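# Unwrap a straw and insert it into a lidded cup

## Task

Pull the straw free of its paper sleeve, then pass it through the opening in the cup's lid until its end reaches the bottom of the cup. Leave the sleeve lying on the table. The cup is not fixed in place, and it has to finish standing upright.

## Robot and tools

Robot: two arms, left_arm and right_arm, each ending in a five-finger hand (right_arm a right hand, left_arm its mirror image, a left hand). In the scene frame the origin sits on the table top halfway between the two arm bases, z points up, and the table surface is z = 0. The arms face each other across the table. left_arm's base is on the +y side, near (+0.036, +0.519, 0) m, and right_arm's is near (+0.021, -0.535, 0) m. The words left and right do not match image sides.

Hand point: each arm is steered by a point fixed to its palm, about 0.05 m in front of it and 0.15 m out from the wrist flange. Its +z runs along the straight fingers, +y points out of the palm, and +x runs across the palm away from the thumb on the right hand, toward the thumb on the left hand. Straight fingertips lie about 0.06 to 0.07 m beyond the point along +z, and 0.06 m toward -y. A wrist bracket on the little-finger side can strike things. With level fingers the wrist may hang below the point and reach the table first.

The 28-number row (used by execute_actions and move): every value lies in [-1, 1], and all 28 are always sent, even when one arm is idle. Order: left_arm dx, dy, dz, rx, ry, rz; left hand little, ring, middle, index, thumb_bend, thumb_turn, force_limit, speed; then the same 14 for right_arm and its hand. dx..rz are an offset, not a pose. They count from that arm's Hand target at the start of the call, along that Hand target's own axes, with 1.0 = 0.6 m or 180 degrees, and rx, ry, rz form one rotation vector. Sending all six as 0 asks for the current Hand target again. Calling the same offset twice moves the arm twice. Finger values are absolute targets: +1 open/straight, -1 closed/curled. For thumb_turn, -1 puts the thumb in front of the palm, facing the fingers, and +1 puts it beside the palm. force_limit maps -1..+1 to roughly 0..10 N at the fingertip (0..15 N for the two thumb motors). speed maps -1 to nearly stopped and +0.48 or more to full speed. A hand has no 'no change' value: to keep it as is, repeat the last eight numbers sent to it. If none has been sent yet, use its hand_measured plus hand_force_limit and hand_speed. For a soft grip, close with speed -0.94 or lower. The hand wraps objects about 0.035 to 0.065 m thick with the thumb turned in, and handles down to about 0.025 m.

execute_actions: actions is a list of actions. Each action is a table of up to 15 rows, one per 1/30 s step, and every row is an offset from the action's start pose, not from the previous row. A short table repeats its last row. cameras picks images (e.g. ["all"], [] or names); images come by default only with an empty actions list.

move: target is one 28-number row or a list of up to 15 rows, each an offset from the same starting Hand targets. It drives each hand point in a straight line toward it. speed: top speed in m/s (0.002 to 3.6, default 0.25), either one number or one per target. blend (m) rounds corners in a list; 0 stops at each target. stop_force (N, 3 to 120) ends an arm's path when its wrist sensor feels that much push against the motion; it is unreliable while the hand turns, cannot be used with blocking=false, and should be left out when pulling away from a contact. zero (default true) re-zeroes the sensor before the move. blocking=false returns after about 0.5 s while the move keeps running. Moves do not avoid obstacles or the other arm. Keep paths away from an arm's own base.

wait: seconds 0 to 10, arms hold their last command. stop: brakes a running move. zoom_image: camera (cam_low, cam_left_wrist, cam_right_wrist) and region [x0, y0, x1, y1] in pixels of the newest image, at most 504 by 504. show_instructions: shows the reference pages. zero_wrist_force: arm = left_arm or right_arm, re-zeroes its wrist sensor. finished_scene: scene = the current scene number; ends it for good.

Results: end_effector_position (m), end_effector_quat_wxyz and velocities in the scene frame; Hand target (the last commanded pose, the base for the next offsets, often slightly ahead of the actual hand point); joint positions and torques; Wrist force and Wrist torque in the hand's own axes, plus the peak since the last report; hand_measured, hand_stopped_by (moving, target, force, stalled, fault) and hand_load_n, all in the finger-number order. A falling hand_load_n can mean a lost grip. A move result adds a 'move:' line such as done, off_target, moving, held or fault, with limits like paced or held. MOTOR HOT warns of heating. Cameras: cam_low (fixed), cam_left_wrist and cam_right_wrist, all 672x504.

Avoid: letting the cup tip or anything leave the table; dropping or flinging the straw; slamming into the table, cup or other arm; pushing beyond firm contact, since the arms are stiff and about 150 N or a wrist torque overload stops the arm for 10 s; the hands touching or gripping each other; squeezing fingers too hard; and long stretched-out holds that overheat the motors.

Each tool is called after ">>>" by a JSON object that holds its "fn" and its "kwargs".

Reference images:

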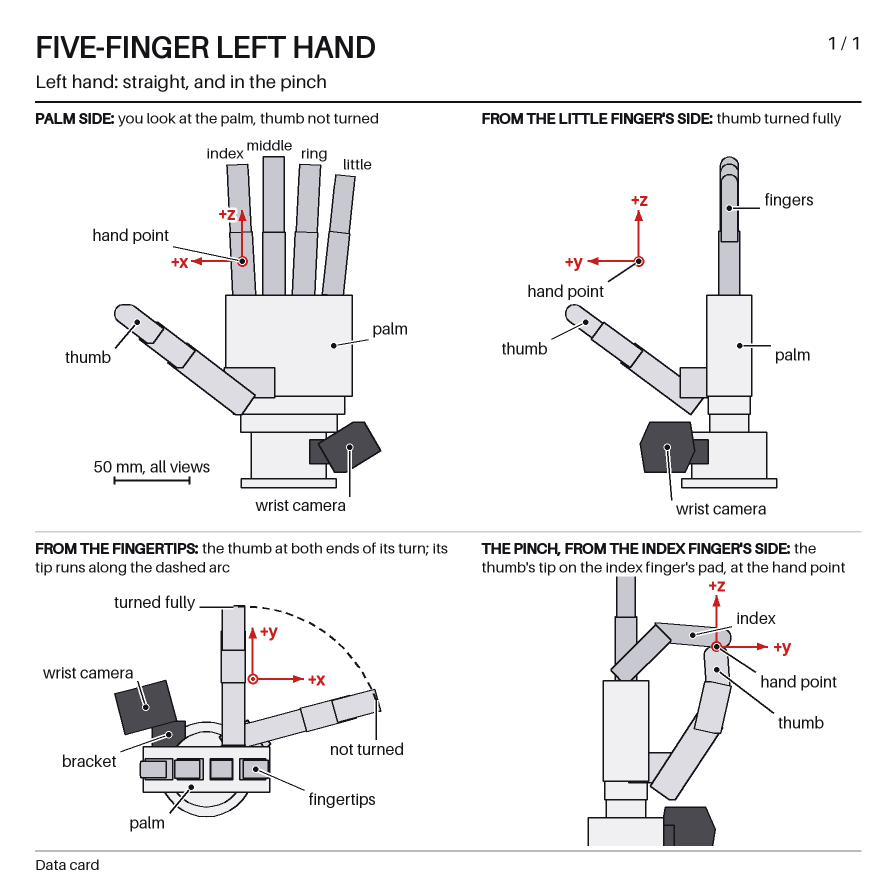

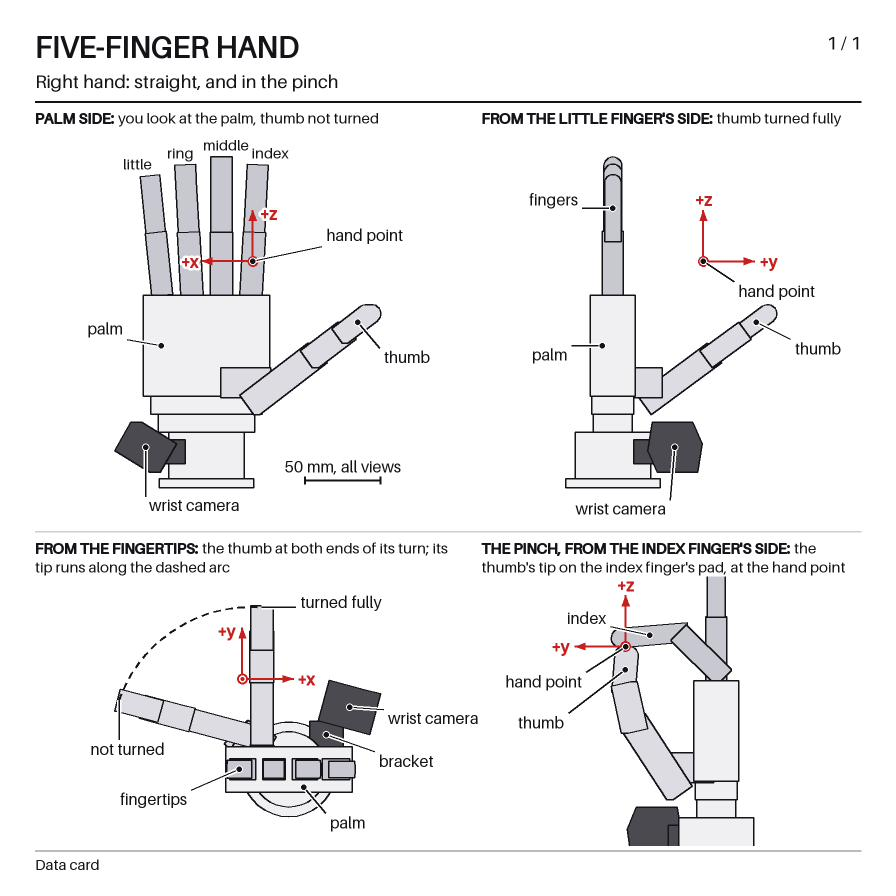

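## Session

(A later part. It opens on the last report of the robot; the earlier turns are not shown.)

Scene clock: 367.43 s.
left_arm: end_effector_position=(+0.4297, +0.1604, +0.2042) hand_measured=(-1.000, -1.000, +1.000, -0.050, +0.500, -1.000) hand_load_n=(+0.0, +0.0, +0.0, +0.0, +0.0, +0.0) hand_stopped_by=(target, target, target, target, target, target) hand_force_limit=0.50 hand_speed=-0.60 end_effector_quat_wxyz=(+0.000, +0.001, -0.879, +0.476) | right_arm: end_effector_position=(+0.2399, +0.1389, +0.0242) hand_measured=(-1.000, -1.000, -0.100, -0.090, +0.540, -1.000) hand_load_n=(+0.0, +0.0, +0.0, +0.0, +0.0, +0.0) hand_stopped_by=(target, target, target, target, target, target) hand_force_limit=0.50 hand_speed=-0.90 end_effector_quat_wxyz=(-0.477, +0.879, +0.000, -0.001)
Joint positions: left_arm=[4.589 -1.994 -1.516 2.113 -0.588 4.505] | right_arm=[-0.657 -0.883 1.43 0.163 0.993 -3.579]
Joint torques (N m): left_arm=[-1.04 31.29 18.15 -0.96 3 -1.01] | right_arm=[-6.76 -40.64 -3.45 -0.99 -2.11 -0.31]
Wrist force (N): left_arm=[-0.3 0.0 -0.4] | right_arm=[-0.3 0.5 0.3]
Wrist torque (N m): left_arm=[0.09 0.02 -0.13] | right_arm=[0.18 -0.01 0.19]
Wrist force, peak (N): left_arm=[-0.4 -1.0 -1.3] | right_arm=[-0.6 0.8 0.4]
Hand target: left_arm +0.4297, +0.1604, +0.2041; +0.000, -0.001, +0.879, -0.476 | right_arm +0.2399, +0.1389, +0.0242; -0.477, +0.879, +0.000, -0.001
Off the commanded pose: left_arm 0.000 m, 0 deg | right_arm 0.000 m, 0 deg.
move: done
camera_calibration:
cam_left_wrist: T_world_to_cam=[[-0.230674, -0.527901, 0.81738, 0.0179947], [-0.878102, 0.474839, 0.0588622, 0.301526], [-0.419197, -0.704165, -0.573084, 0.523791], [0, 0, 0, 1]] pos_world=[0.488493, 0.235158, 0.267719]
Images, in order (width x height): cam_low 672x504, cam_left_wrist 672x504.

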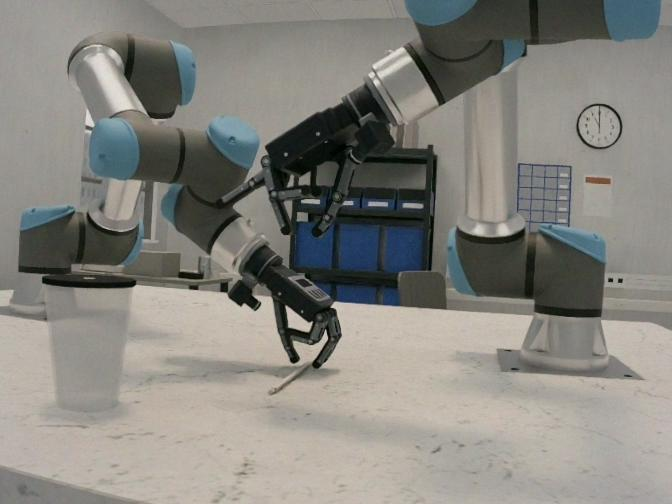

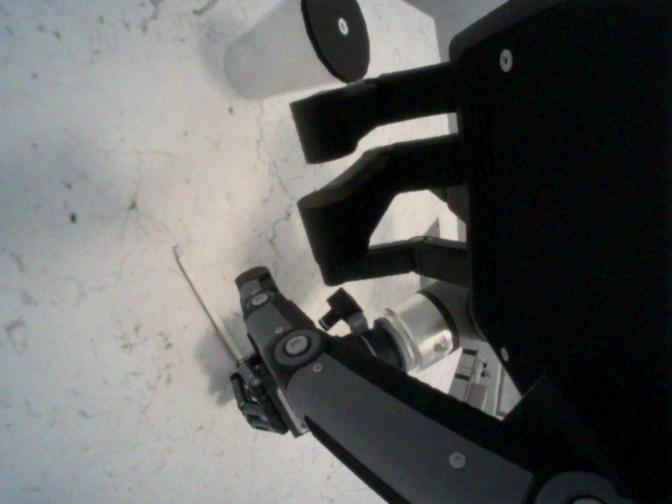

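>>> {"fn": "move", "kwargs": {"target": [0.0245,0.1742,0.1726,0,0,0,-1,-1,1,-0.05,0.5,-1,0.5,-0.6,0,0,0,0,0,0,-1,-1,-0.1,-0.09,0.54,-1,0.5,-0.9], "speed": 0.1, "cameras": ["cam_low","cam_left_wrist"]}}

>>> {"fn": "zoom_image", "kwargs": {"camera": "cam_left_wrist", "region": [220, 200, 440, 360]}}

>>> {"fn": "zoom_image", "kwargs": {"camera": "cam_low", "region": [230, 300, 370, 400]}}

Scene clock: 375.53 s.
left_arm: end_effector_position=(+0.4149, +0.1307, +0.0600) hand_measured=(-1.000, -1.000, +1.000, -0.050, +0.500, -1.000) hand_load_n=(+0.0, +0.0, +0.0, +0.0, +0.0, +0.0) hand_stopped_by=(target, target, target, target, target, target) hand_force_limit=0.50 hand_speed=-0.60 end_effector_quat_wxyz=(+0.000, +0.001, -0.879, +0.476) | right_arm: end_effector_position=(+0.2399, +0.1389, +0.0242) hand_measured=(-1.000, -1.000, -0.100, -0.090, +0.540, -1.000) hand_load_n=(+0.0, +0.0, +0.0, +0.0, +0.0, +0.0) hand_stopped_by=(target, target, target, target, target, target) hand_force_limit=0.50 hand_speed=-0.90 end_effector_quat_wxyz=(-0.477, +0.879, +0.000, -0.001)
Joint positions: left_arm=[4.517 -2.146 -1.67 2.521 -0.604 4.381] | right_arm=[-0.657 -0.883 1.43 0.163 0.993 -3.579]
Joint torques (N m): left_arm=[8.85 35.47 26.64 -1.73 2.26 1.46] | right_arm=[-6.37 -40.79 -4.09 -1.3 -2.25 0.21]
Wrist force (N): left_arm=[-0.1 0.0 -0.1] | right_arm=[-0.4 0.5 0.5]
Wrist torque (N m): left_arm=[0.09 0.01 -0.07] | right_arm=[0.15 0.00 0.19]
Wrist force, peak (N): left_arm=[0.1 -0.8 -0.8] | right_arm=[-0.7 0.6 0.5]
Hand target: left_arm +0.4150, +0.1307, +0.0600; +0.000, -0.001, +0.879, -0.476 | right_arm +0.2399, +0.1389, +0.0242; -0.477, +0.879, +0.000, -0.001
Off the commanded pose: left_arm 0.000 m, 0 deg | right_arm 0.000 m, 0 deg.
move: done
camera_calibration:
cam_left_wrist: T_world_to_cam=[[-0.230355, -0.528005, 0.817403, 0.116636], [-0.878082, 0.474826, 0.0592605, 0.311064], [-0.419414, -0.704096, -0.57301, 0.414114], [0, 0, 0, 1]] pos_world=[0.473692, 0.205459, 0.123519]
Images, in order (width x height): cam_low 672x504, cam_left_wrist 672x504.

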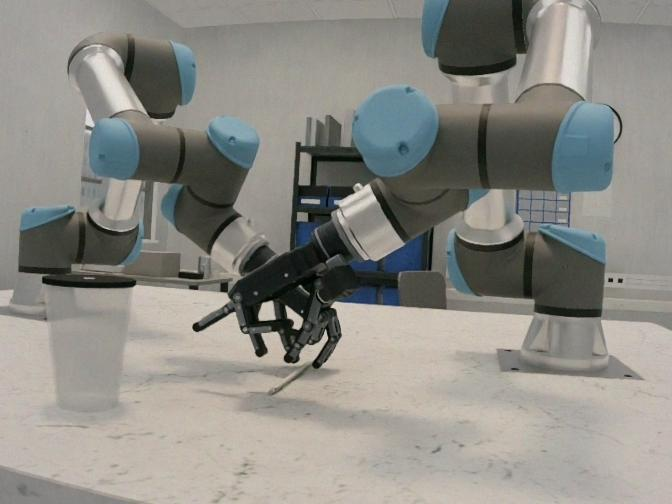

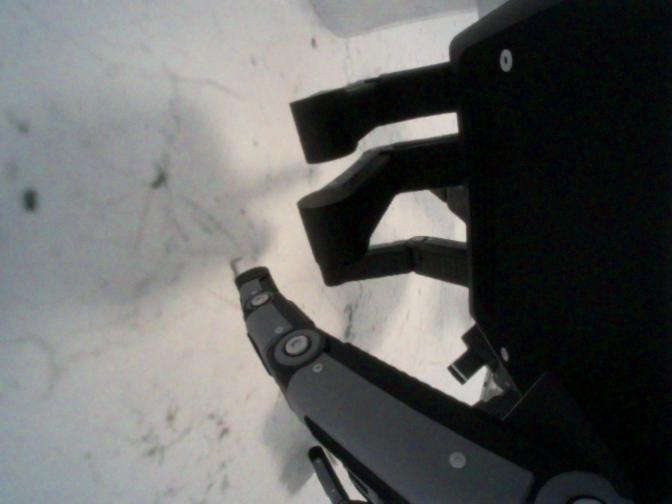

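Scaled by 2.291 from the camera's 672x504 image, which has a finer 960x720 frame.

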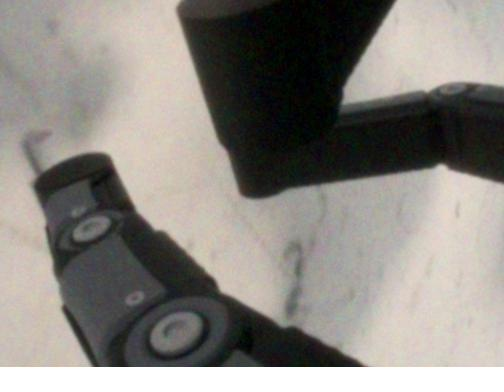

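Scaled by 3.600 from the camera's 672x504 image, which has a finer 960x720 frame.

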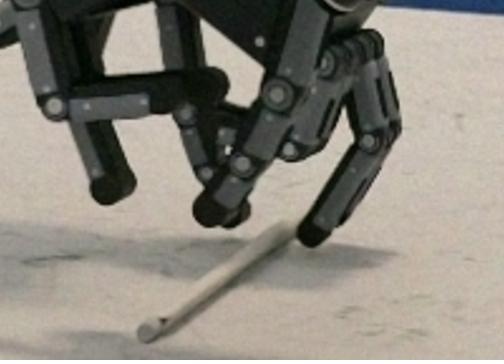

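>>> {"fn": "move", "kwargs": {"target": [0,0.0443,0.0312,0,0,0,-1,-1,1,-0.05,0.5,-1,0.5,-0.6,0,0,0,0,0,0,-1,-1,-0.1,-0.09,0.54,-1,0.5,-0.9], "speed": 0.05}}

>>> {"fn": "move", "kwargs": {"target": [0,0.021,0.0137,0,0,0,-1,-1,1,-0.05,0.5,-1,0.5,-0.6,0,0,0,0,0,0,-1,-1,-0.1,-0.09,0.54,-1,0.5,-0.9], "speed": 0.01, "stop_force": 4, "cameras": ["cam_low","cam_left_wrist"]}}

>>> {"fn": "zoom_image", "kwargs": {"camera": "cam_low", "region": [230, 300, 370, 400]}}

>>> {"fn": "zoom_image", "kwargs": {"camera": "cam_left_wrist", "region": [220, 200, 380, 340]}}

Scene clock: 382.67 s.
left_arm: end_effector_position=(+0.4148, +0.1295, +0.0274) hand_measured=(-1.000, -1.000, +1.000, -0.050, +0.500, -1.000) hand_load_n=(+0.0, +0.0, +0.0, +0.0, +0.0, +0.0) hand_stopped_by=(target, target, target, target, target, target) hand_force_limit=0.50 hand_speed=-0.60 end_effector_quat_wxyz=(+0.000, +0.001, -0.879, +0.476) | right_arm: end_effector_position=(+0.2399, +0.1389, +0.0242) hand_measured=(-1.000, -1.000, -0.100, -0.090, +0.540, -1.000) hand_load_n=(+0.5, +0.0, +0.0, +0.0, +0.0, +0.5) hand_stopped_by=(target, target, target, target, target, target) hand_force_limit=0.50 hand_speed=-0.90 end_effector_quat_wxyz=(-0.477, +0.879, +0.000, -0.001)
Joint positions: left_arm=[4.515 -2.196 -1.687 2.592 -0.604 4.376] | right_arm=[-0.657 -0.883 1.43 0.163 0.993 -3.579]
Joint torques (N m): left_arm=[-4.73 44.66 19.16 -4.53 -0.61 -0.71] | right_arm=[-6.07 -40.54 -3.82 -1.32 -1.84 0.6]
Wrist force (N): left_arm=[0.0 -0.3 -0.4] | right_arm=[-0.5 0.5 0.3]
Wrist torque (N m): left_arm=[0.07 -0.02 -0.03] | right_arm=[0.17 0.00 0.19]
Wrist force, peak (N): left_arm=[0.1 -0.7 -0.4] | right_arm=[-0.8 0.6 0.5]
Hand target: left_arm +0.4150, +0.1295, +0.0275; +0.000, -0.001, +0.879, -0.476 | right_arm +0.2399, +0.1389, +0.0242; -0.477, +0.879, +0.000, -0.001
Off the commanded pose: left_arm 0.000 m, 0 deg | right_arm 0.000 m, 0 deg.
move: done

Scene clock: 384.80 s.
left_arm: end_effector_position=(+0.4149, +0.1295, +0.0170) hand_measured=(-1.000, -1.000, +1.000, -0.050, +0.500, -1.000) hand_load_n=(+0.0, +0.0, +0.0, +0.0, -0.5, -0.5) hand_stopped_by=(target, target, target, target, target, target) hand_force_limit=0.50 hand_speed=-0.60 end_effector_quat_wxyz=(+0.000, +0.001, -0.879, +0.476) | right_arm: end_effector_position=(+0.2399, +0.1389, +0.0242) hand_measured=(-1.000, -1.000, -0.100, -0.090, +0.540, -1.000) hand_load_n=(+0.0, +0.0, +0.0, +0.0, +0.5, +0.0) hand_stopped_by=(target, target, target, target, target, target) hand_force_limit=0.50 hand_speed=-0.90 end_effector_quat_wxyz=(-0.477, +0.879, +0.000, -0.001)
Joint positions: left_arm=[4.515 -2.213 -1.692 2.613 -0.604 4.377] | right_arm=[-0.657 -0.883 1.43 0.163 0.993 -3.579]
Joint torques (N m): left_arm=[3.4 43.75 23.18 -3.6 0.29 1.41] | right_arm=[-6.82 -41.95 -3.85 -1.57 -2.08 1.09]
Wrist force (N): left_arm=[0.0 -3.9 -5.0] | right_arm=[-0.5 0.5 0.3]
Wrist torque (N m): left_arm=[-0.10 -0.09 0.03] | right_arm=[0.17 0.01 0.19]
Wrist force, peak (N): left_arm=[0.1 -8.8 -11.0] | right_arm=[-0.7 0.7 0.5]
Hand target: left_arm +0.4149, +0.1295, +0.0170; +0.000, -0.001, +0.879, -0.476 (not the last commanded pose) | right_arm +0.2399, +0.1389, +0.0242; -0.477, +0.879, +0.000, -0.001
Off the commanded pose: left_arm 0.005 m, 0 deg | right_arm 0.000 m, 0 deg.
move: contact (left_arm)
camera_calibration:
cam_left_wrist: T_world_to_cam=[[-0.230535, -0.527829, 0.817465, 0.151195], [-0.878102, 0.474827, 0.0589558, 0.314216], [-0.419273, -0.704227, -0.572952, 0.388584], [0, 0, 0, 1]] pos_world=[0.473693, 0.204258, 0.0805188]
Images, in order (width x height): cam_low 672x504, cam_left_wrist 672x504.

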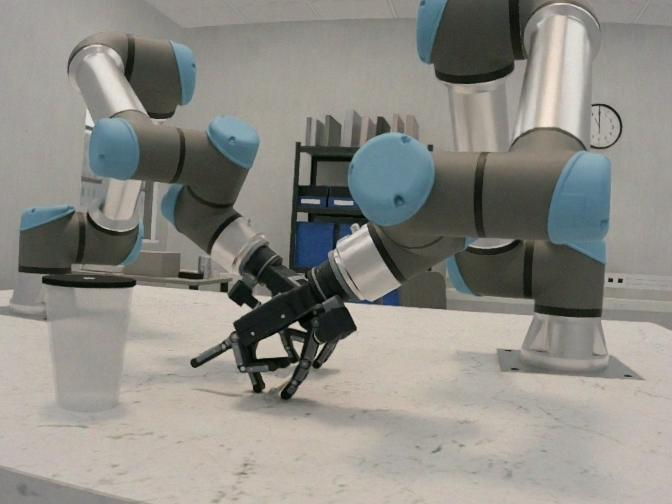

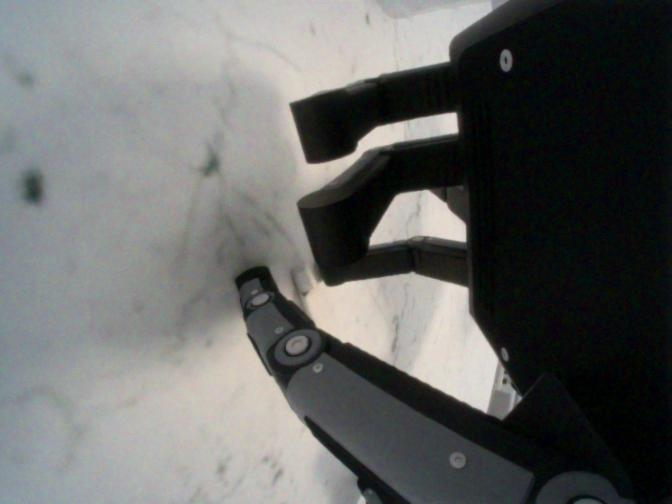

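Scaled by 3.600 from the camera's 672x504 image, which has a finer 960x720 frame.

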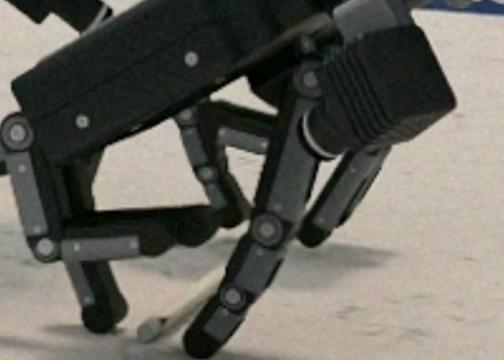

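Scaled by 3.150 from the camera's 672x504 image, which has a finer 960x720 frame.

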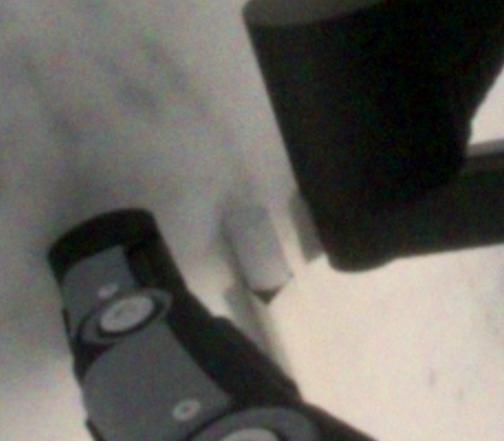

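>>> {"fn": "execute_actions", "kwargs": {"actions": [[[0,0.0014,0.0009,0,0,0,-1,-1,1,-0.09,0.46,-1,0.5,-0.9,0,0,0,0,0,0,-1,-1,-0.1,-0.09,0.54,-1,0.5,-0.9]],[[0,0.0014,0.0009,0,0,0,-1,-1,1,-0.13,0.42,-1,0.5,-0.9,0,0,0,0,0,0,-1,-1,-0.1,-0.09,0.54,-1,0.5,-0.9]],[[0,0.0014,0.0009,0,0,0,-1,-1,1,-0.17,0.38,-1,0.5,-0.9,0,0,0,0,0,0,-1,-1,-0.1,-0.09,0.54,-1,0.5,-0.9]],[[0,0.0014,0.0009,0,0,0,-1,-1,1,-0.21,0.34,-1,0.5,-0.9,0,0,0,0,0,0,-1,-1,-0.1,-0.09,0.54,-1,0.5,-0.9]],[[0,0.0014,0.0009,0,0,0,-1,-1,1,-0.25,0.30,-1,0.5,-0.9,0,0,0,0,0,0,-1,-1,-0.1,-0.09,0.54,-1,0.5,-0.9]]]}}

>>> {"fn": "execute_actions", "kwargs": {"actions": [[[0,0.0003,0.0002,0,0,0,-1,-1,1,-0.7,0.30,-1,0.5,-0.94,0,0,0,0,0,0,-1,-1,-0.1,-0.09,0.54,-1,0.5,-0.9]],[[0,0.0003,0.0002,0,0,0,-1,-1,1,-0.7,0.30,-1,0.5,-0.94,0,0,0,0,0,0,-1,-1,-0.1,-0.09,0.54,-1,0.5,-0.9]]], "cameras": ["cam_low","cam_left_wrist"]}}

>>> {"fn": "zoom_image", "kwargs": {"camera": "cam_left_wrist", "region": [220, 200, 380, 340]}}

>>> {"fn": "zoom_image", "kwargs": {"camera": "cam_low", "region": [230, 300, 370, 400]}}

Scene clock: 396.93 s.
left_arm: end_effector_position=(+0.4149, +0.1295, +0.0120) hand_measured=(-1.000, -1.000, +1.000, -0.250, +0.300, -1.000) hand_load_n=(+0.0, +0.0, +0.0, +1.0, +1.0, -0.5) hand_stopped_by=(target, target, target, target, target, target) hand_force_limit=0.50 hand_speed=-0.90 end_effector_quat_wxyz=(+0.000, +0.001, -0.879, +0.476) | right_arm: end_effector_position=(+0.2399, +0.1389, +0.0242) hand_measured=(-1.000, -1.000, -0.100, -0.090, +0.540, -1.000) hand_load_n=(+0.0, +0.0, +0.0, +0.0, +0.0, +0.0) hand_stopped_by=(target, target, target, target, target, target) hand_force_limit=0.50 hand_speed=-0.90 end_effector_quat_wxyz=(-0.477, +0.879, +0.000, -0.001)
Joint positions: left_arm=[4.515 -2.222 -1.694 2.624 -0.604 4.377] | right_arm=[-0.657 -0.883 1.43 0.163 0.993 -3.579]
Joint torques (N m): left_arm=[4.59 39.76 4.68 -3.67 0.08 1.65] | right_arm=[-6.48 -42.33 -4.11 -1.51 -2.12 1.62]
Wrist force (N): left_arm=[0.2 -4.3 -5.4] | right_arm=[-0.4 0.5 0.4]
Wrist torque (N m): left_arm=[-0.04 -0.08 0.00] | right_arm=[0.18 0.00 0.19]
Wrist force, peak (N): left_arm=[0.5 -22.6 -24.8] | right_arm=[-0.7 0.7 0.5]
Hand target: left_arm +0.4149, +0.1295, +0.0120; +0.000, -0.001, +0.879, -0.476 | right_arm +0.2399, +0.1389, +0.0242; -0.477, +0.879, +0.000, -0.001
Off the commanded pose: left_arm 0.000 m, 0 deg | right_arm 0.000 m, 0 deg.

Scene clock: 398.13 s.
left_arm: end_effector_position=(+0.4149, +0.1295, +0.0116) hand_measured=(-1.000, -1.000, +1.000, -0.276, +0.302, -1.000) hand_load_n=(+0.0, +0.0, +0.0, +9.0, +1.0, -1.0) hand_stopped_by=(target, target, target, force, target, target) hand_force_limit=0.50 hand_speed=-0.94 end_effector_quat_wxyz=(+0.000, +0.001, -0.879, +0.476) | right_arm: end_effector_position=(+0.2399, +0.1389, +0.0242) hand_measured=(-1.000, -1.000, -0.100, -0.090, +0.540, -1.000) hand_load_n=(+0.0, +0.0, +0.5, +0.0, +0.0, +0.0) hand_stopped_by=(target, target, target, target, target, target) hand_force_limit=0.50 hand_speed=-0.90 end_effector_quat_wxyz=(-0.477, +0.879, +0.000, -0.001)
Joint positions: left_arm=[4.515 -2.222 -1.694 2.625 -0.604 4.377] | right_arm=[-0.657 -0.883 1.43 0.163 0.993 -3.579]
Joint torques (N m): left_arm=[-0.24 27.37 -1.06 -0.19 1.14 -0.59] | right_arm=[-5.86 -42.36 -2.34 -0.77 -1.96 1.54]
Wrist force (N): left_arm=[0.7 -12.3 -9.4] | right_arm=[-0.4 0.1 0.9]
Wrist torque (N m): left_arm=[-0.29 -0.21 0.06] | right_arm=[0.15 0.00 0.18]
Wrist force, peak (N): left_arm=[0.4 -12.4 -9.7] | right_arm=[-0.5 0.0 1.0]
Hand target: left_arm +0.4149, +0.1295, +0.0116; +0.000, -0.001, +0.879, -0.476 | right_arm +0.2399, +0.1389, +0.0242; -0.477, +0.879, +0.000, -0.001
Off the commanded pose: left_arm 0.000 m, 0 deg | right_arm 0.000 m, 0 deg.
camera_calibration:
cam_left_wrist: T_world_to_cam=[[-0.230607, -0.52779, 0.817471, 0.155635], [-0.878083, 0.47487, 0.0588893, 0.314522], [-0.419274, -0.704227, -0.572952, 0.38549], [0, 0, 0, 1]] pos_world=[0.473693, 0.204258, 0.0751187]
Images, in order (width x height): cam_low 672x504, cam_left_wrist 672x504.

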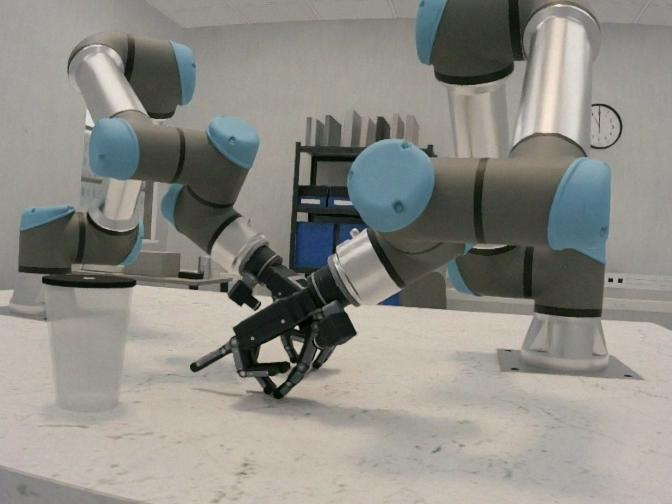

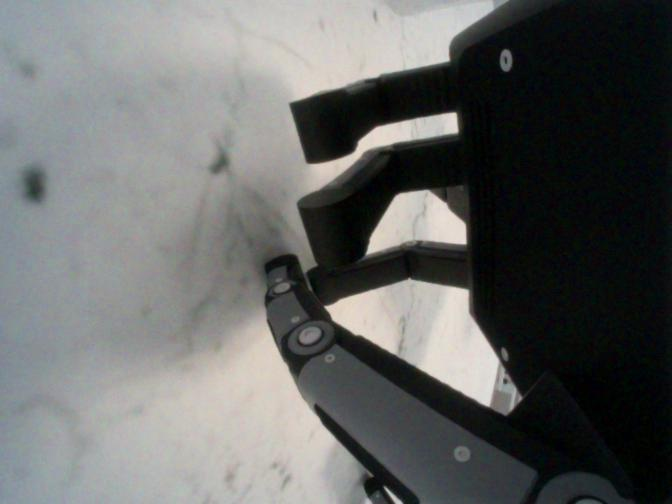

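Scaled by 3.150 from the camera's 672x504 image, which has a finer 960x720 frame.

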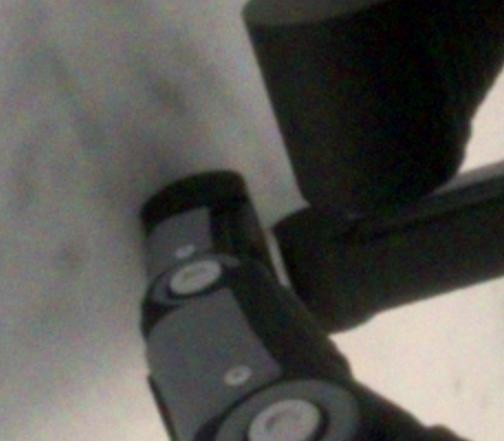

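Scaled by 3.600 from the camera's 672x504 image, which has a finer 960x720 frame.

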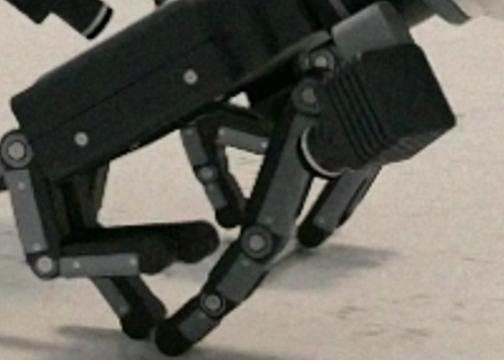

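>>> {"fn": "wait", "kwargs": {"seconds": 0.1, "cameras": ["cam_right_wrist"]}}

>>> {"fn": "zoom_image", "kwargs": {"camera": "cam_right_wrist", "region": [300, 140, 520, 320]}}

Scene clock: 402.97 s.
left_arm: end_effector_position=(+0.4149, +0.1295, +0.0116) hand_measured=(-1.000, -1.000, +1.000, -0.276, +0.302, -1.000) hand_load_n=(+0.5, +0.0, +0.0, +8.5, +1.0, -1.0) hand_stopped_by=(target, target, target, force, target, target) hand_force_limit=0.50 hand_speed=-0.94 end_effector_quat_wxyz=(+0.000, +0.001, -0.879, +0.476) | right_arm: end_effector_position=(+0.2399, +0.1389, +0.0242) hand_measured=(-1.000, -1.000, -0.100, -0.090, +0.540, -1.000) hand_load_n=(+0.0, +0.0, +0.5, +0.0, +0.0, -0.5) hand_stopped_by=(target, target, target, target, target, target) hand_force_limit=0.50 hand_speed=-0.90 end_effector_quat_wxyz=(-0.477, +0.879, +0.000, -0.001)
Joint positions: left_arm=[4.515 -2.222 -1.694 2.624 -0.604 4.377] | right_arm=[-0.657 -0.883 1.43 0.163 0.993 -3.579]
Joint torques (N m): left_arm=[-7.04 36.64 -1.61 -1.85 1.19 -1.05] | right_arm=[-4.99 -41.53 -4.09 1.36 -2.47 1.61]
Wrist force (N): left_arm=[0.8 -12.2 -9.4] | right_arm=[-0.4 0.1 0.8]
Wrist torque (N m): left_arm=[-0.27 -0.22 0.06] | right_arm=[0.15 -0.01 0.18]
Wrist force, peak (N): left_arm=[0.5 -12.3 -9.8] | right_arm=[-0.8 0.3 0.7]
Hand target: left_arm +0.4149, +0.1295, +0.0116; +0.000, -0.001, +0.879, -0.476 | right_arm +0.2399, +0.1389, +0.0242; -0.477, +0.879, +0.000, -0.001
Off the commanded pose: left_arm 0.000 m, 0 deg | right_arm 0.000 m, 0 deg.
wait: 0.10 s; at rest from the start
camera_calibration:
cam_right_wrist: T_world_to_cam=[[0.202144, -0.549285, -0.810817, 0.0505364], [-0.883457, -0.459574, 0.0910824, 0.285713], [-0.42266, 0.69791, -0.578169, 0.131832], [0, 0, 0, 1]] pos_world=[0.29792, 0.0670577, 0.0911738]
Images, in order (width x height): cam_right_wrist 672x504.

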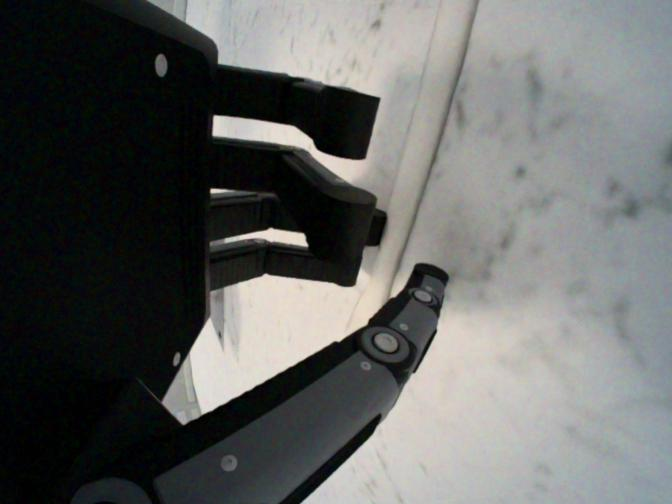

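Scaled by 2.291 from the camera's 672x504 image, which has a finer 960x720 frame.

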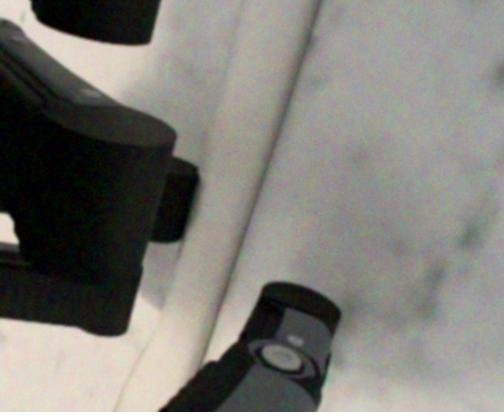

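>>> {"fn": "move", "kwargs": {"target": [0,0,0,0,0,0,-1,-1,1,-0.7,0.30,-1,0.5,-0.94,0,0.014,0.0091,0,0,0,-1,-1,-0.1,-0.09,0.54,-1,0.5,-0.9], "speed": 0.01, "stop_force": 4}}

>>> {"fn": "execute_actions", "kwargs": {"actions": [[[0,0,0,0,0,0,-1,-1,1,-0.7,0.30,-1,0.5,-0.94,0,0.0014,0.0009,0,0,0,-1,-1,-0.13,-0.12,0.48,-1,0.5,-0.9]],[[0,0,0,0,0,0,-1,-1,1,-0.7,0.30,-1,0.5,-0.94,0,0.0014,0.0009,0,0,0,-1,-1,-0.16,-0.15,0.42,-1,0.5,-0.9]],[[0,0,0,0,0,0,-1,-1,1,-0.7,0.30,-1,0.5,-0.94,0,0.0014,0.0009,0,0,0,-1,-1,-0.18,-0.18,0.38,-1,0.5,-0.9]],[[0,0,0,0,0,0,-1,-1,1,-0.7,0.30,-1,0.5,-0.94,0,0.0014,0.0009,0,0,0,-1,-1,-0.2,-0.21,0.34,-1,0.5,-0.9]],[[0,0,0,0,0,0,-1,-1,1,-0.7,0.30,-1,0.5,-0.94,0,0.0014,0.0009,0,0,0,-1,-1,-0.22,-0.25,0.30,-1,0.5,-0.9]]]}}

>>> {"fn": "execute_actions", "kwargs": {"actions": [[[0,0,0,0,0,0,-1,-1,1,-0.7,0.30,-1,0.5,-0.94,0,0.0003,0.0002,0,0,0,-1,-1,-0.22,-0.7,0.30,-1,0.5,-0.94]],[[0,0,0,0,0,0,-1,-1,1,-0.7,0.30,-1,0.5,-0.94,0,0.0003,0.0002,0,0,0,-1,-1,-0.22,-0.7,0.30,-1,0.5,-0.94]]], "cameras": ["cam_right_wrist"]}}

>>> {"fn": "zoom_image", "kwargs": {"camera": "cam_right_wrist", "region": [300, 140, 520, 320]}}

Scene clock: 411.63 s.
left_arm: end_effector_position=(+0.4149, +0.1295, +0.0116) hand_measured=(-1.000, -1.000, +1.000, -0.276, +0.302, -1.000) hand_load_n=(+0.0, +0.0, -0.5, +9.0, +1.0, -1.0) hand_stopped_by=(target, target, target, force, target, target) hand_force_limit=0.50 hand_speed=-0.94 end_effector_quat_wxyz=(+0.000, +0.001, -0.879, +0.476) | right_arm: end_effector_position=(+0.2399, +0.1389, +0.0202) hand_measured=(-1.000, -1.000, -0.100, -0.090, +0.540, -1.000) hand_load_n=(+0.0, +0.0, +0.0, +0.0, +0.0, +0.0) hand_stopped_by=(target, target, target, target, target, target) hand_force_limit=0.50 hand_speed=-0.90 end_effector_quat_wxyz=(-0.477, +0.879, +0.000, -0.001)
Joint positions: left_arm=[4.515 -2.222 -1.694 2.624 -0.604 4.377] | right_arm=[-0.657 -0.878 1.433 0.155 0.993 -3.579]
Joint torques (N m): left_arm=[-8.69 35.92 -1.5 -1.83 1.15 -1.27] | right_arm=[-5.01 -54.77 -26.86 2.35 1.48 1.51]
Wrist force (N): left_arm=[0.5 -12.2 -9.4] | right_arm=[0.1 -3.6 -0.5]
Wrist torque (N m): left_arm=[-0.26 -0.20 0.06] | right_arm=[0.06 0.00 0.10]
Wrist force, peak (N): left_arm=[0.6 -12.4 -9.8] | right_arm=[-1.0 -10.4 -3.0]
Hand target: left_arm +0.4149, +0.1295, +0.0116; +0.000, -0.001, +0.879, -0.476 | right_arm +0.2399, +0.1389, +0.0202; -0.477, +0.879, +0.000, -0.001 (not the last commanded pose)
Off the commanded pose: left_arm 0.000 m, 0 deg | right_arm 0.006 m, 0 deg.
move: contact (right_arm)

Scene clock: 414.33 s.
left_arm: end_effector_position=(+0.4149, +0.1295, +0.0116) hand_measured=(-1.000, -1.000, +1.000, -0.274, +0.302, -1.000) hand_load_n=(+0.0, +0.0, +0.0, +11.0, +1.0, -1.5) hand_stopped_by=(target, target, target, force, target, target) hand_force_limit=0.50 hand_speed=-0.94 end_effector_quat_wxyz=(+0.000, +0.001, -0.879, +0.476) | right_arm: end_effector_position=(+0.2399, +0.1389, +0.0152) hand_measured=(-1.000, -1.000, -0.220, -0.250, +0.308, -1.000) hand_load_n=(+0.0, +0.0, +3.5, +0.0, +10.0, +1.0) hand_stopped_by=(target, target, target, target, target, target) hand_force_limit=0.50 hand_speed=-0.90 end_effector_quat_wxyz=(-0.477, +0.879, +0.000, -0.001)
Joint positions: left_arm=[4.515 -2.222 -1.694 2.624 -0.604 4.377] | right_arm=[-0.657 -0.871 1.436 0.145 0.993 -3.579]
Joint torques (N m): left_arm=[-7.63 36.81 -1.1 -1.83 -0.03 -1.1] | right_arm=[-7.47 -16.28 21.16 7.72 3.66 -1.56]
Wrist force (N): left_arm=[-1.2 -14.9 -9.0] | right_arm=[-1.3 -49.3 -13.9]
Wrist torque (N m): left_arm=[-0.28 -0.20 0.07] | right_arm=[-0.34 0.24 -0.93]
Wrist force, peak (N): left_arm=[-1.2 -14.9 -9.0] | right_arm=[-1.3 -49.3 -13.9]
Hand target: left_arm +0.4149, +0.1295, +0.0116; +0.000, -0.001, +0.879, -0.476 | right_arm +0.2399, +0.1389, +0.0152; -0.477, +0.879, +0.000, -0.001
Off the commanded pose: left_arm 0.000 m, 0 deg | right_arm 0.000 m, 0 deg.

Scene clock: 415.63 s.
left_arm: end_effector_position=(+0.4149, +0.1295, +0.0116) hand_measured=(-1.000, -1.000, +1.000, -0.274, +0.302, -1.000) hand_load_n=(+0.0, +0.0, +0.0, +11.5, +1.0, -1.0) hand_stopped_by=(target, target, target, force, target, target) hand_force_limit=0.50 hand_speed=-0.94 end_effector_quat_wxyz=(+0.000, +0.001, -0.879, +0.476) | right_arm: end_effector_position=(+0.2399, +0.1389, +0.0148) hand_measured=(-1.000, -1.000, -0.220, -0.428, +0.308, -1.000) hand_load_n=(+0.0, +0.0, +1.5, +7.5, +13.0, +1.0) hand_stopped_by=(target, target, target, force, target, target) hand_force_limit=0.50 hand_speed=-0.94 end_effector_quat_wxyz=(-0.477, +0.879, +0.000, -0.001)
Joint positions: left_arm=[4.515 -2.222 -1.694 2.624 -0.604 4.377] | right_arm=[-0.657 -0.871 1.436 0.144 0.993 -3.579]
Joint torques (N m): left_arm=[-8.11 36.65 -1.03 -1.85 -0.9 -1] | right_arm=[-6.89 -1.14 23.71 8.67 6.73 -1.51]
Wrist force (N): left_arm=[-1.4 -13.9 -8.7] | right_arm=[-2.4 -58.6 -15.4]
Wrist torque (N m): left_arm=[-0.25 -0.19 0.06] | right_arm=[-0.31 0.28 -1.09]
Wrist force, peak (N): left_arm=[-1.1 -14.8 -9.1] | right_arm=[-2.4 -58.6 -15.4]
Hand target: left_arm +0.4149, +0.1295, +0.0116; +0.000, -0.001, +0.879, -0.476 | right_arm +0.2399, +0.1389, +0.0148; -0.477, +0.879, +0.000, -0.001
Off the commanded pose: left_arm 0.000 m, 0 deg | right_arm 0.000 m, 0 deg.
camera_calibration:
cam_right_wrist: T_world_to_cam=[[0.202144, -0.549285, -0.810817, 0.0428598], [-0.883457, -0.459574, 0.0910824, 0.286523], [-0.42266, 0.69791, -0.578169, 0.126467], [0, 0, 0, 1]] pos_world=[0.29792, 0.0669577, 0.0817738]
Images, in order (width x height): cam_right_wrist 672x504.

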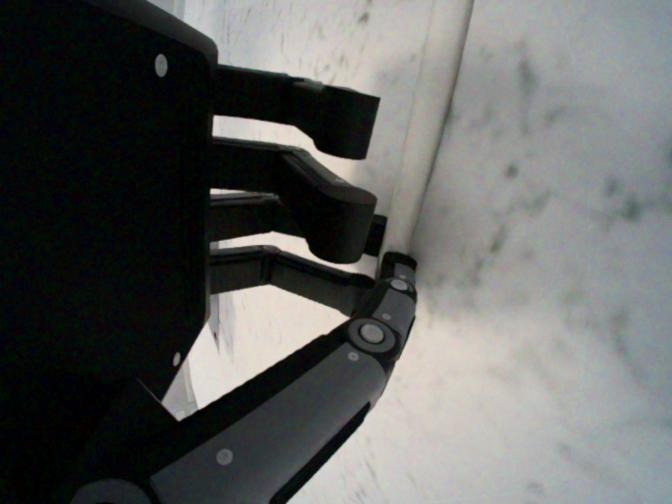

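Scaled by 2.291 from the camera's 672x504 image, which has a finer 960x720 frame.

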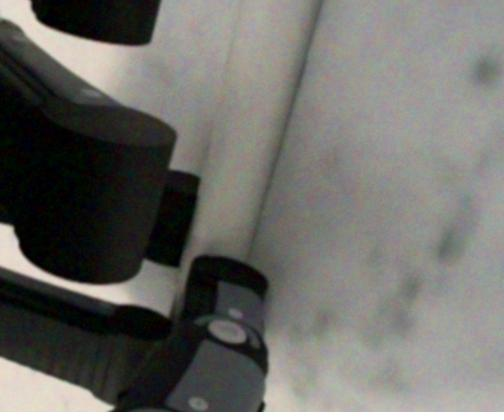

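>>> {"fn": "execute_actions", "kwargs": {"actions": [[[0,0,0,0,0,0,-1,-1,1,-0.7,0.30,-1,0.5,-0.94,0,-0.0028,-0.0018,0,0,0,-1,-1,-0.18,-0.2,0.33,-1,0.5,-0.6]],[[0,0,0,0,0,0,-1,-1,1,-0.7,0.30,-1,0.5,-0.94,0,-0.0014,-0.0009,0,0,0,-1,-1,-0.18,-0.18,0.34,-1,0.5,-0.6]]], "cameras": ["cam_right_wrist"]}}

>>> {"fn": "zoom_image", "kwargs": {"camera": "cam_right_wrist", "region": [300, 140, 520, 320]}}

Scene clock: 421.07 s.
left_arm: end_effector_position=(+0.4149, +0.1295, +0.0116) hand_measured=(-1.000, -1.000, +1.000, -0.274, +0.302, -1.000) hand_load_n=(+0.0, +0.0, +0.0, +11.0, +1.0, -1.5) hand_stopped_by=(target, target, target, force, target, target) hand_force_limit=0.50 hand_speed=-0.94 end_effector_quat_wxyz=(+0.000, +0.001, -0.879, +0.476) | right_arm: end_effector_position=(+0.2399, +0.1389, +0.0178) hand_measured=(-1.000, -1.000, -0.188, -0.180, +0.340, -1.000) hand_load_n=(+0.0, +0.0, -4.0, +0.0, +0.0, +0.0) hand_stopped_by=(target, target, stalled, target, target, target) hand_force_limit=0.50 hand_speed=-0.60 end_effector_quat_wxyz=(-0.477, +0.879, +0.000, -0.001)
Joint positions: left_arm=[4.515 -2.222 -1.694 2.624 -0.604 4.377] | right_arm=[-0.657 -0.875 1.434 0.15 0.993 -3.579]
Joint torques (N m): left_arm=[-8.21 36.29 0.01 -1.74 -2.93 -0.48] | right_arm=[5.81 -53.69 -24.81 -1.39 -1.38 0.87]
Wrist force (N): left_arm=[-0.7 -14.5 -9.0] | right_arm=[-0.4 -1.3 -3.0]
Wrist torque (N m): left_arm=[-0.27 -0.25 0.09] | right_arm=[0.24 0.02 0.17]
Wrist force, peak (N): left_arm=[-1.2 -14.9 -9.0] | right_arm=[-2.4 -58.9 -15.2]
Hand target: left_arm +0.4149, +0.1295, +0.0116; +0.000, -0.001, +0.879, -0.476 | right_arm +0.2399, +0.1389, +0.0178; -0.477, +0.879, +0.000, -0.001
Off the commanded pose: left_arm 0.000 m, 0 deg | right_arm 0.000 m, 0 deg.
camera_calibration:
cam_right_wrist: T_world_to_cam=[[0.202144, -0.549285, -0.810817, 0.0452922], [-0.883457, -0.459574, 0.0910824, 0.28625], [-0.42266, 0.69791, -0.578169, 0.128202], [0, 0, 0, 1]] pos_world=[0.29792, 0.0669577, 0.0847738]
Images, in order (width x height): cam_right_wrist 672x504.

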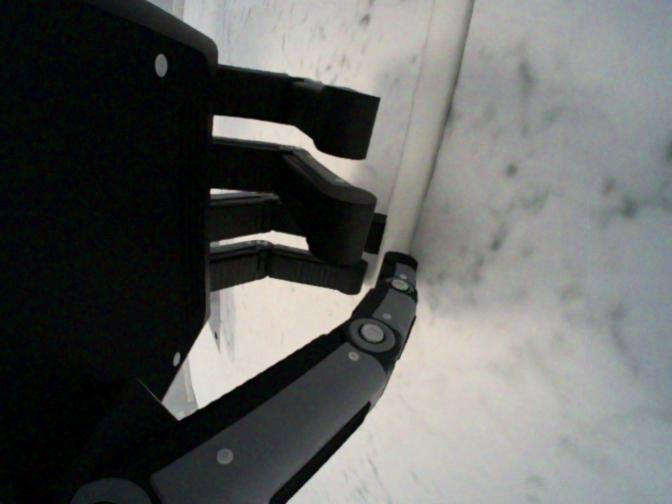

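Scaled by 2.291 from the camera's 672x504 image, which has a finer 960x720 frame.

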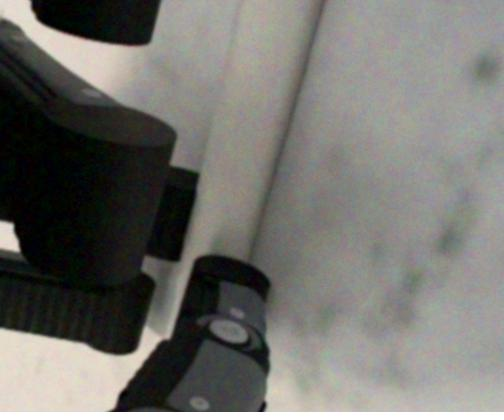

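>>> {"fn": "execute_actions", "kwargs": {"actions": [[[0,0,0,0,0,0,-1,-1,1,-0.7,0.30,-1,0.5,-0.94,0,0.0007,0.0005,0,0,0,-1,-1,-0.65,-0.7,0.30,-1,0.5,-0.9]],[[0,0,0,0,0,0,-1,-1,1,-0.7,0.30,-1,0.5,-0.94,0,0.0007,0.0005,0,0,0,-1,-1,-0.65,-0.7,0.30,-1,0.5,-0.94]]], "cameras": ["cam_right_wrist"]}}

>>> {"fn": "zoom_image", "kwargs": {"camera": "cam_right_wrist", "region": [300, 140, 520, 320]}}

Scene clock: 425.93 s.
left_arm: end_effector_position=(+0.4149, +0.1295, +0.0116) hand_measured=(-1.000, -1.000, +1.000, -0.274, +0.302, -1.000) hand_load_n=(+0.0, +0.0, +0.0, +12.0, +1.5, -1.0) hand_stopped_by=(target, target, target, force, target, target) hand_force_limit=0.50 hand_speed=-0.94 end_effector_quat_wxyz=(+0.000, +0.001, -0.879, +0.476) | right_arm: end_effector_position=(+0.2399, +0.1390, +0.0167) hand_measured=(-1.000, -1.000, -0.230, -0.418, +0.306, -1.000) hand_load_n=(+0.0, +0.0, +9.5, +7.0, +11.5, +0.0) hand_stopped_by=(target, target, force, force, target, target) hand_force_limit=0.50 hand_speed=-0.94 end_effector_quat_wxyz=(-0.477, +0.879, +0.000, -0.001)
Joint positions: left_arm=[4.515 -2.222 -1.694 2.624 -0.604 4.377] | right_arm=[-0.657 -0.873 1.435 0.148 0.993 -3.579]
Joint torques (N m): left_arm=[-7.82 36.5 -0.18 -1.59 -2.76 -0.3] | right_arm=[7.78 -43.25 1.08 2.83 1.66 1.57]
Wrist force (N): left_arm=[-1.2 -14.5 -8.4] | right_arm=[-0.4 -7.0 0.0]
Wrist torque (N m): left_arm=[-0.27 -0.17 0.06] | right_arm=[0.13 -0.15 0.05]
Wrist force, peak (N): left_arm=[-0.9 -15.1 -8.8] | right_arm=[-0.4 -7.4 -1.8]
Hand target: left_arm +0.4149, +0.1295, +0.0116; +0.000, -0.001, +0.879, -0.476 | right_arm +0.2399, +0.1390, +0.0167; -0.477, +0.879, +0.000, -0.001
Off the commanded pose: left_arm 0.000 m, 0 deg | right_arm 0.000 m, 0 deg.
camera_calibration:
cam_right_wrist: T_world_to_cam=[[0.202144, -0.549285, -0.810817, 0.0445363], [-0.883457, -0.459574, 0.0910824, 0.286387], [-0.42266, 0.69791, -0.578169, 0.127554], [0, 0, 0, 1]] pos_world=[0.29792, 0.0670577, 0.0837738]
Images, in order (width x height): cam_right_wrist 672x504.

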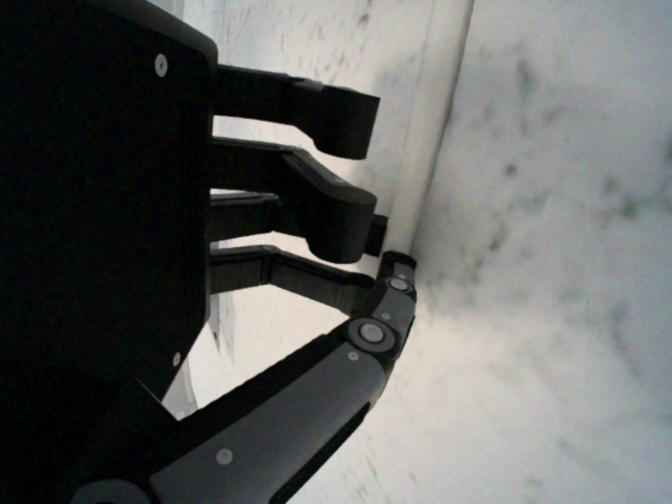

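Scaled by 2.291 from the camera's 672x504 image, which has a finer 960x720 frame.

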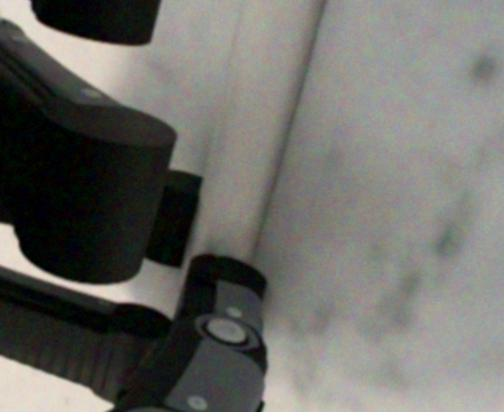

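>>> {"fn": "move", "kwargs": {"target": [[0,-0.028,-0.0182,0,0,0,-1,-1,1,-0.7,0.30,-1,0.5,-0.94,0,-0.028,-0.0182,0,0,0,-1,-1,-0.65,-0.7,0.30,-1,0.5,-0.94],[0,-0.461,-0.3,0,0,0,-1,-1,1,-0.7,0.30,-1,0.5,-0.94,0,-0.461,-0.3,0,0,0,-1,-1,-0.65,-0.7,0.30,-1,0.5,-0.94]], "speed": [0.02,0.08], "blend": 0.005, "cameras": ["cam_low","cam_left_wrist","cam_right_wrist"]}}

>>> {"fn": "zoom_image", "kwargs": {"camera": "cam_low", "region": [200, 40, 340, 160]}}

>>> {"fn": "zoom_image", "kwargs": {"camera": "cam_left_wrist", "region": [220, 200, 380, 340]}}

Scene clock: 437.20 s.
left_arm: end_effector_position=(+0.4152, +0.1292, +0.3416) hand_measured=(-1.000, -1.000, +1.000, -0.274, +0.302, -1.000) hand_load_n=(+0.0, +0.0, +0.0, +8.0, +5.5, +0.5) hand_stopped_by=(target, target, target, force, target, target) hand_force_limit=0.50 hand_speed=-0.94 end_effector_quat_wxyz=(+0.000, +0.001, -0.879, +0.476) | right_arm: end_effector_position=(+0.2404, +0.1391, +0.3467) hand_measured=(-1.000, -1.000, -0.230, -0.418, +0.306, -1.000) hand_load_n=(+0.0, +0.0, +9.5, +7.0, +11.5, +0.0) hand_stopped_by=(target, target, force, force, target, target) hand_force_limit=0.50 hand_speed=-0.94 end_effector_quat_wxyz=(-0.477, +0.879, +0.000, -0.001)
Joint positions: left_arm=[4.514 -1.922 -1.234 1.864 -0.604 4.376] | right_arm=[-0.657 -1.02 0.803 0.927 0.993 -3.579]
Joint torques (N m): left_arm=[-5.36 24.64 16.58 -3.46 -1.29 1.84] | right_arm=[0.67 -53.61 -18.83 1.48 -1.32 -1.58]
Wrist force (N): left_arm=[1.0 -1.0 0.9] | right_arm=[0.7 1.6 1.5]
Wrist torque (N m): left_arm=[0.00 -0.08 -0.06] | right_arm=[0.39 -0.13 0.22]
Wrist force, peak (N): left_arm=[-1.0 -14.8 -8.6] | right_arm=[-0.6 -7.4 0.0]
Hand target: left_arm +0.4152, +0.1292, +0.3416; +0.000, -0.001, +0.879, -0.476 | right_arm +0.2403, +0.1391, +0.3468; -0.477, +0.879, +0.000, -0.001
Off the commanded pose: left_arm 0.000 m, 0 deg | right_arm 0.000 m, 0 deg.
move: done
camera_calibration:
cam_left_wrist: T_world_to_cam=[[-0.230688, -0.527767, 0.817462, -0.114205], [-0.878101, 0.474852, 0.0587722, 0.295467], [-0.419192, -0.704256, -0.572976, 0.574414], [0, 0, 0, 1]] pos_world=[0.473893, 0.203958, 0.405119]
cam_right_wrist: T_world_to_cam=[[0.202144, -0.549285, -0.810817, 0.311999], [-0.883457, -0.459574, 0.0910824, 0.256738], [-0.42266, 0.69791, -0.578169, 0.318391], [0, 0, 0, 1]] pos_world=[0.29832, 0.0671577, 0.413674]

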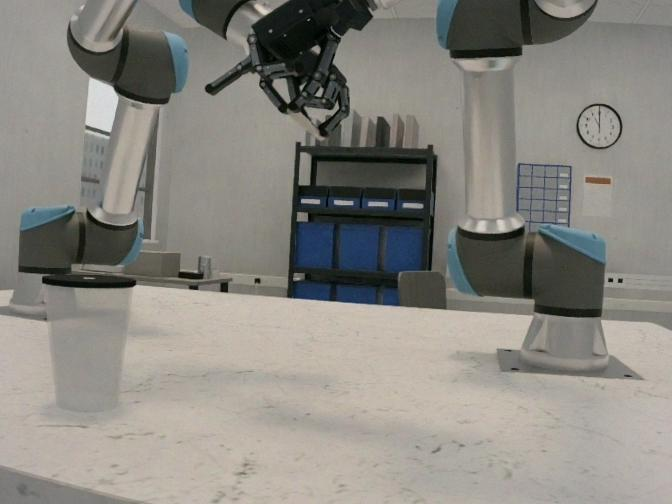

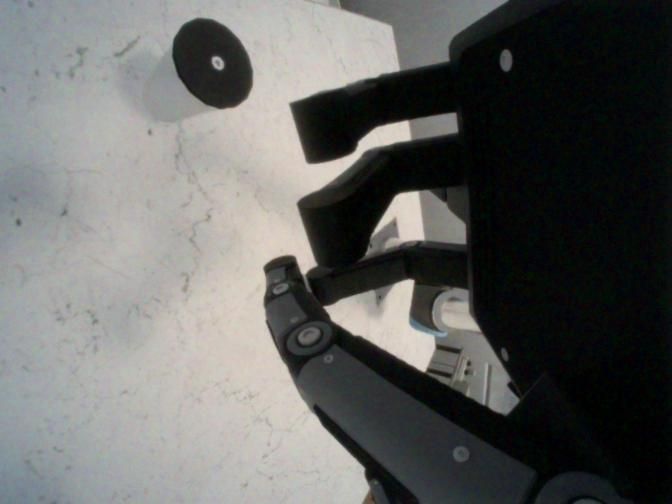

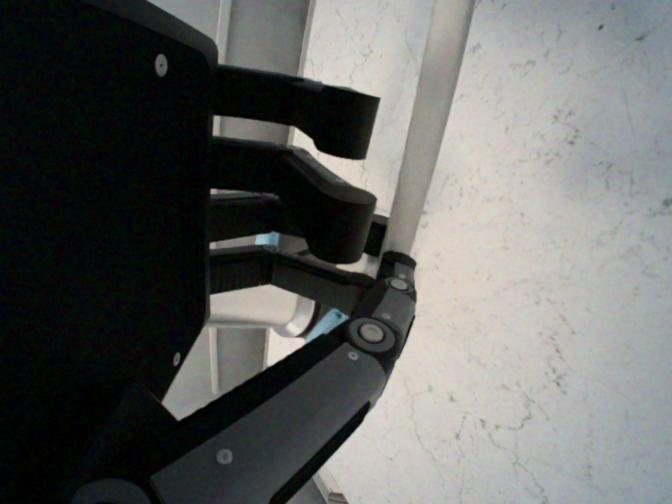

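Scaled by 3.600 from the camera's 672x504 image, which has a finer 960x720 frame.

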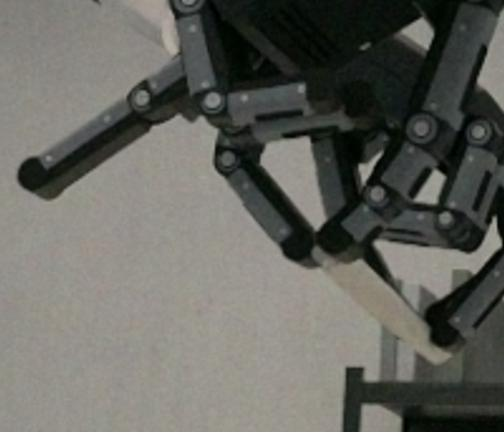

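Scaled by 3.150 from the camera's 672x504 image, which has a finer 960x720 frame.

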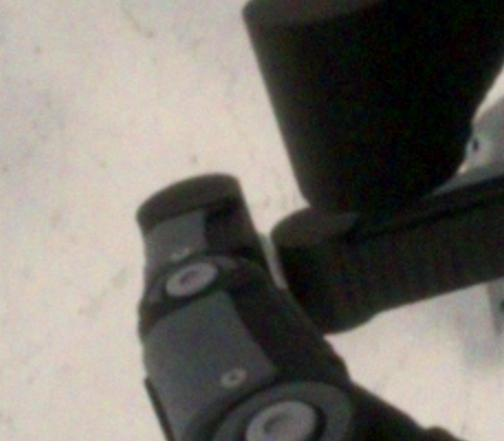

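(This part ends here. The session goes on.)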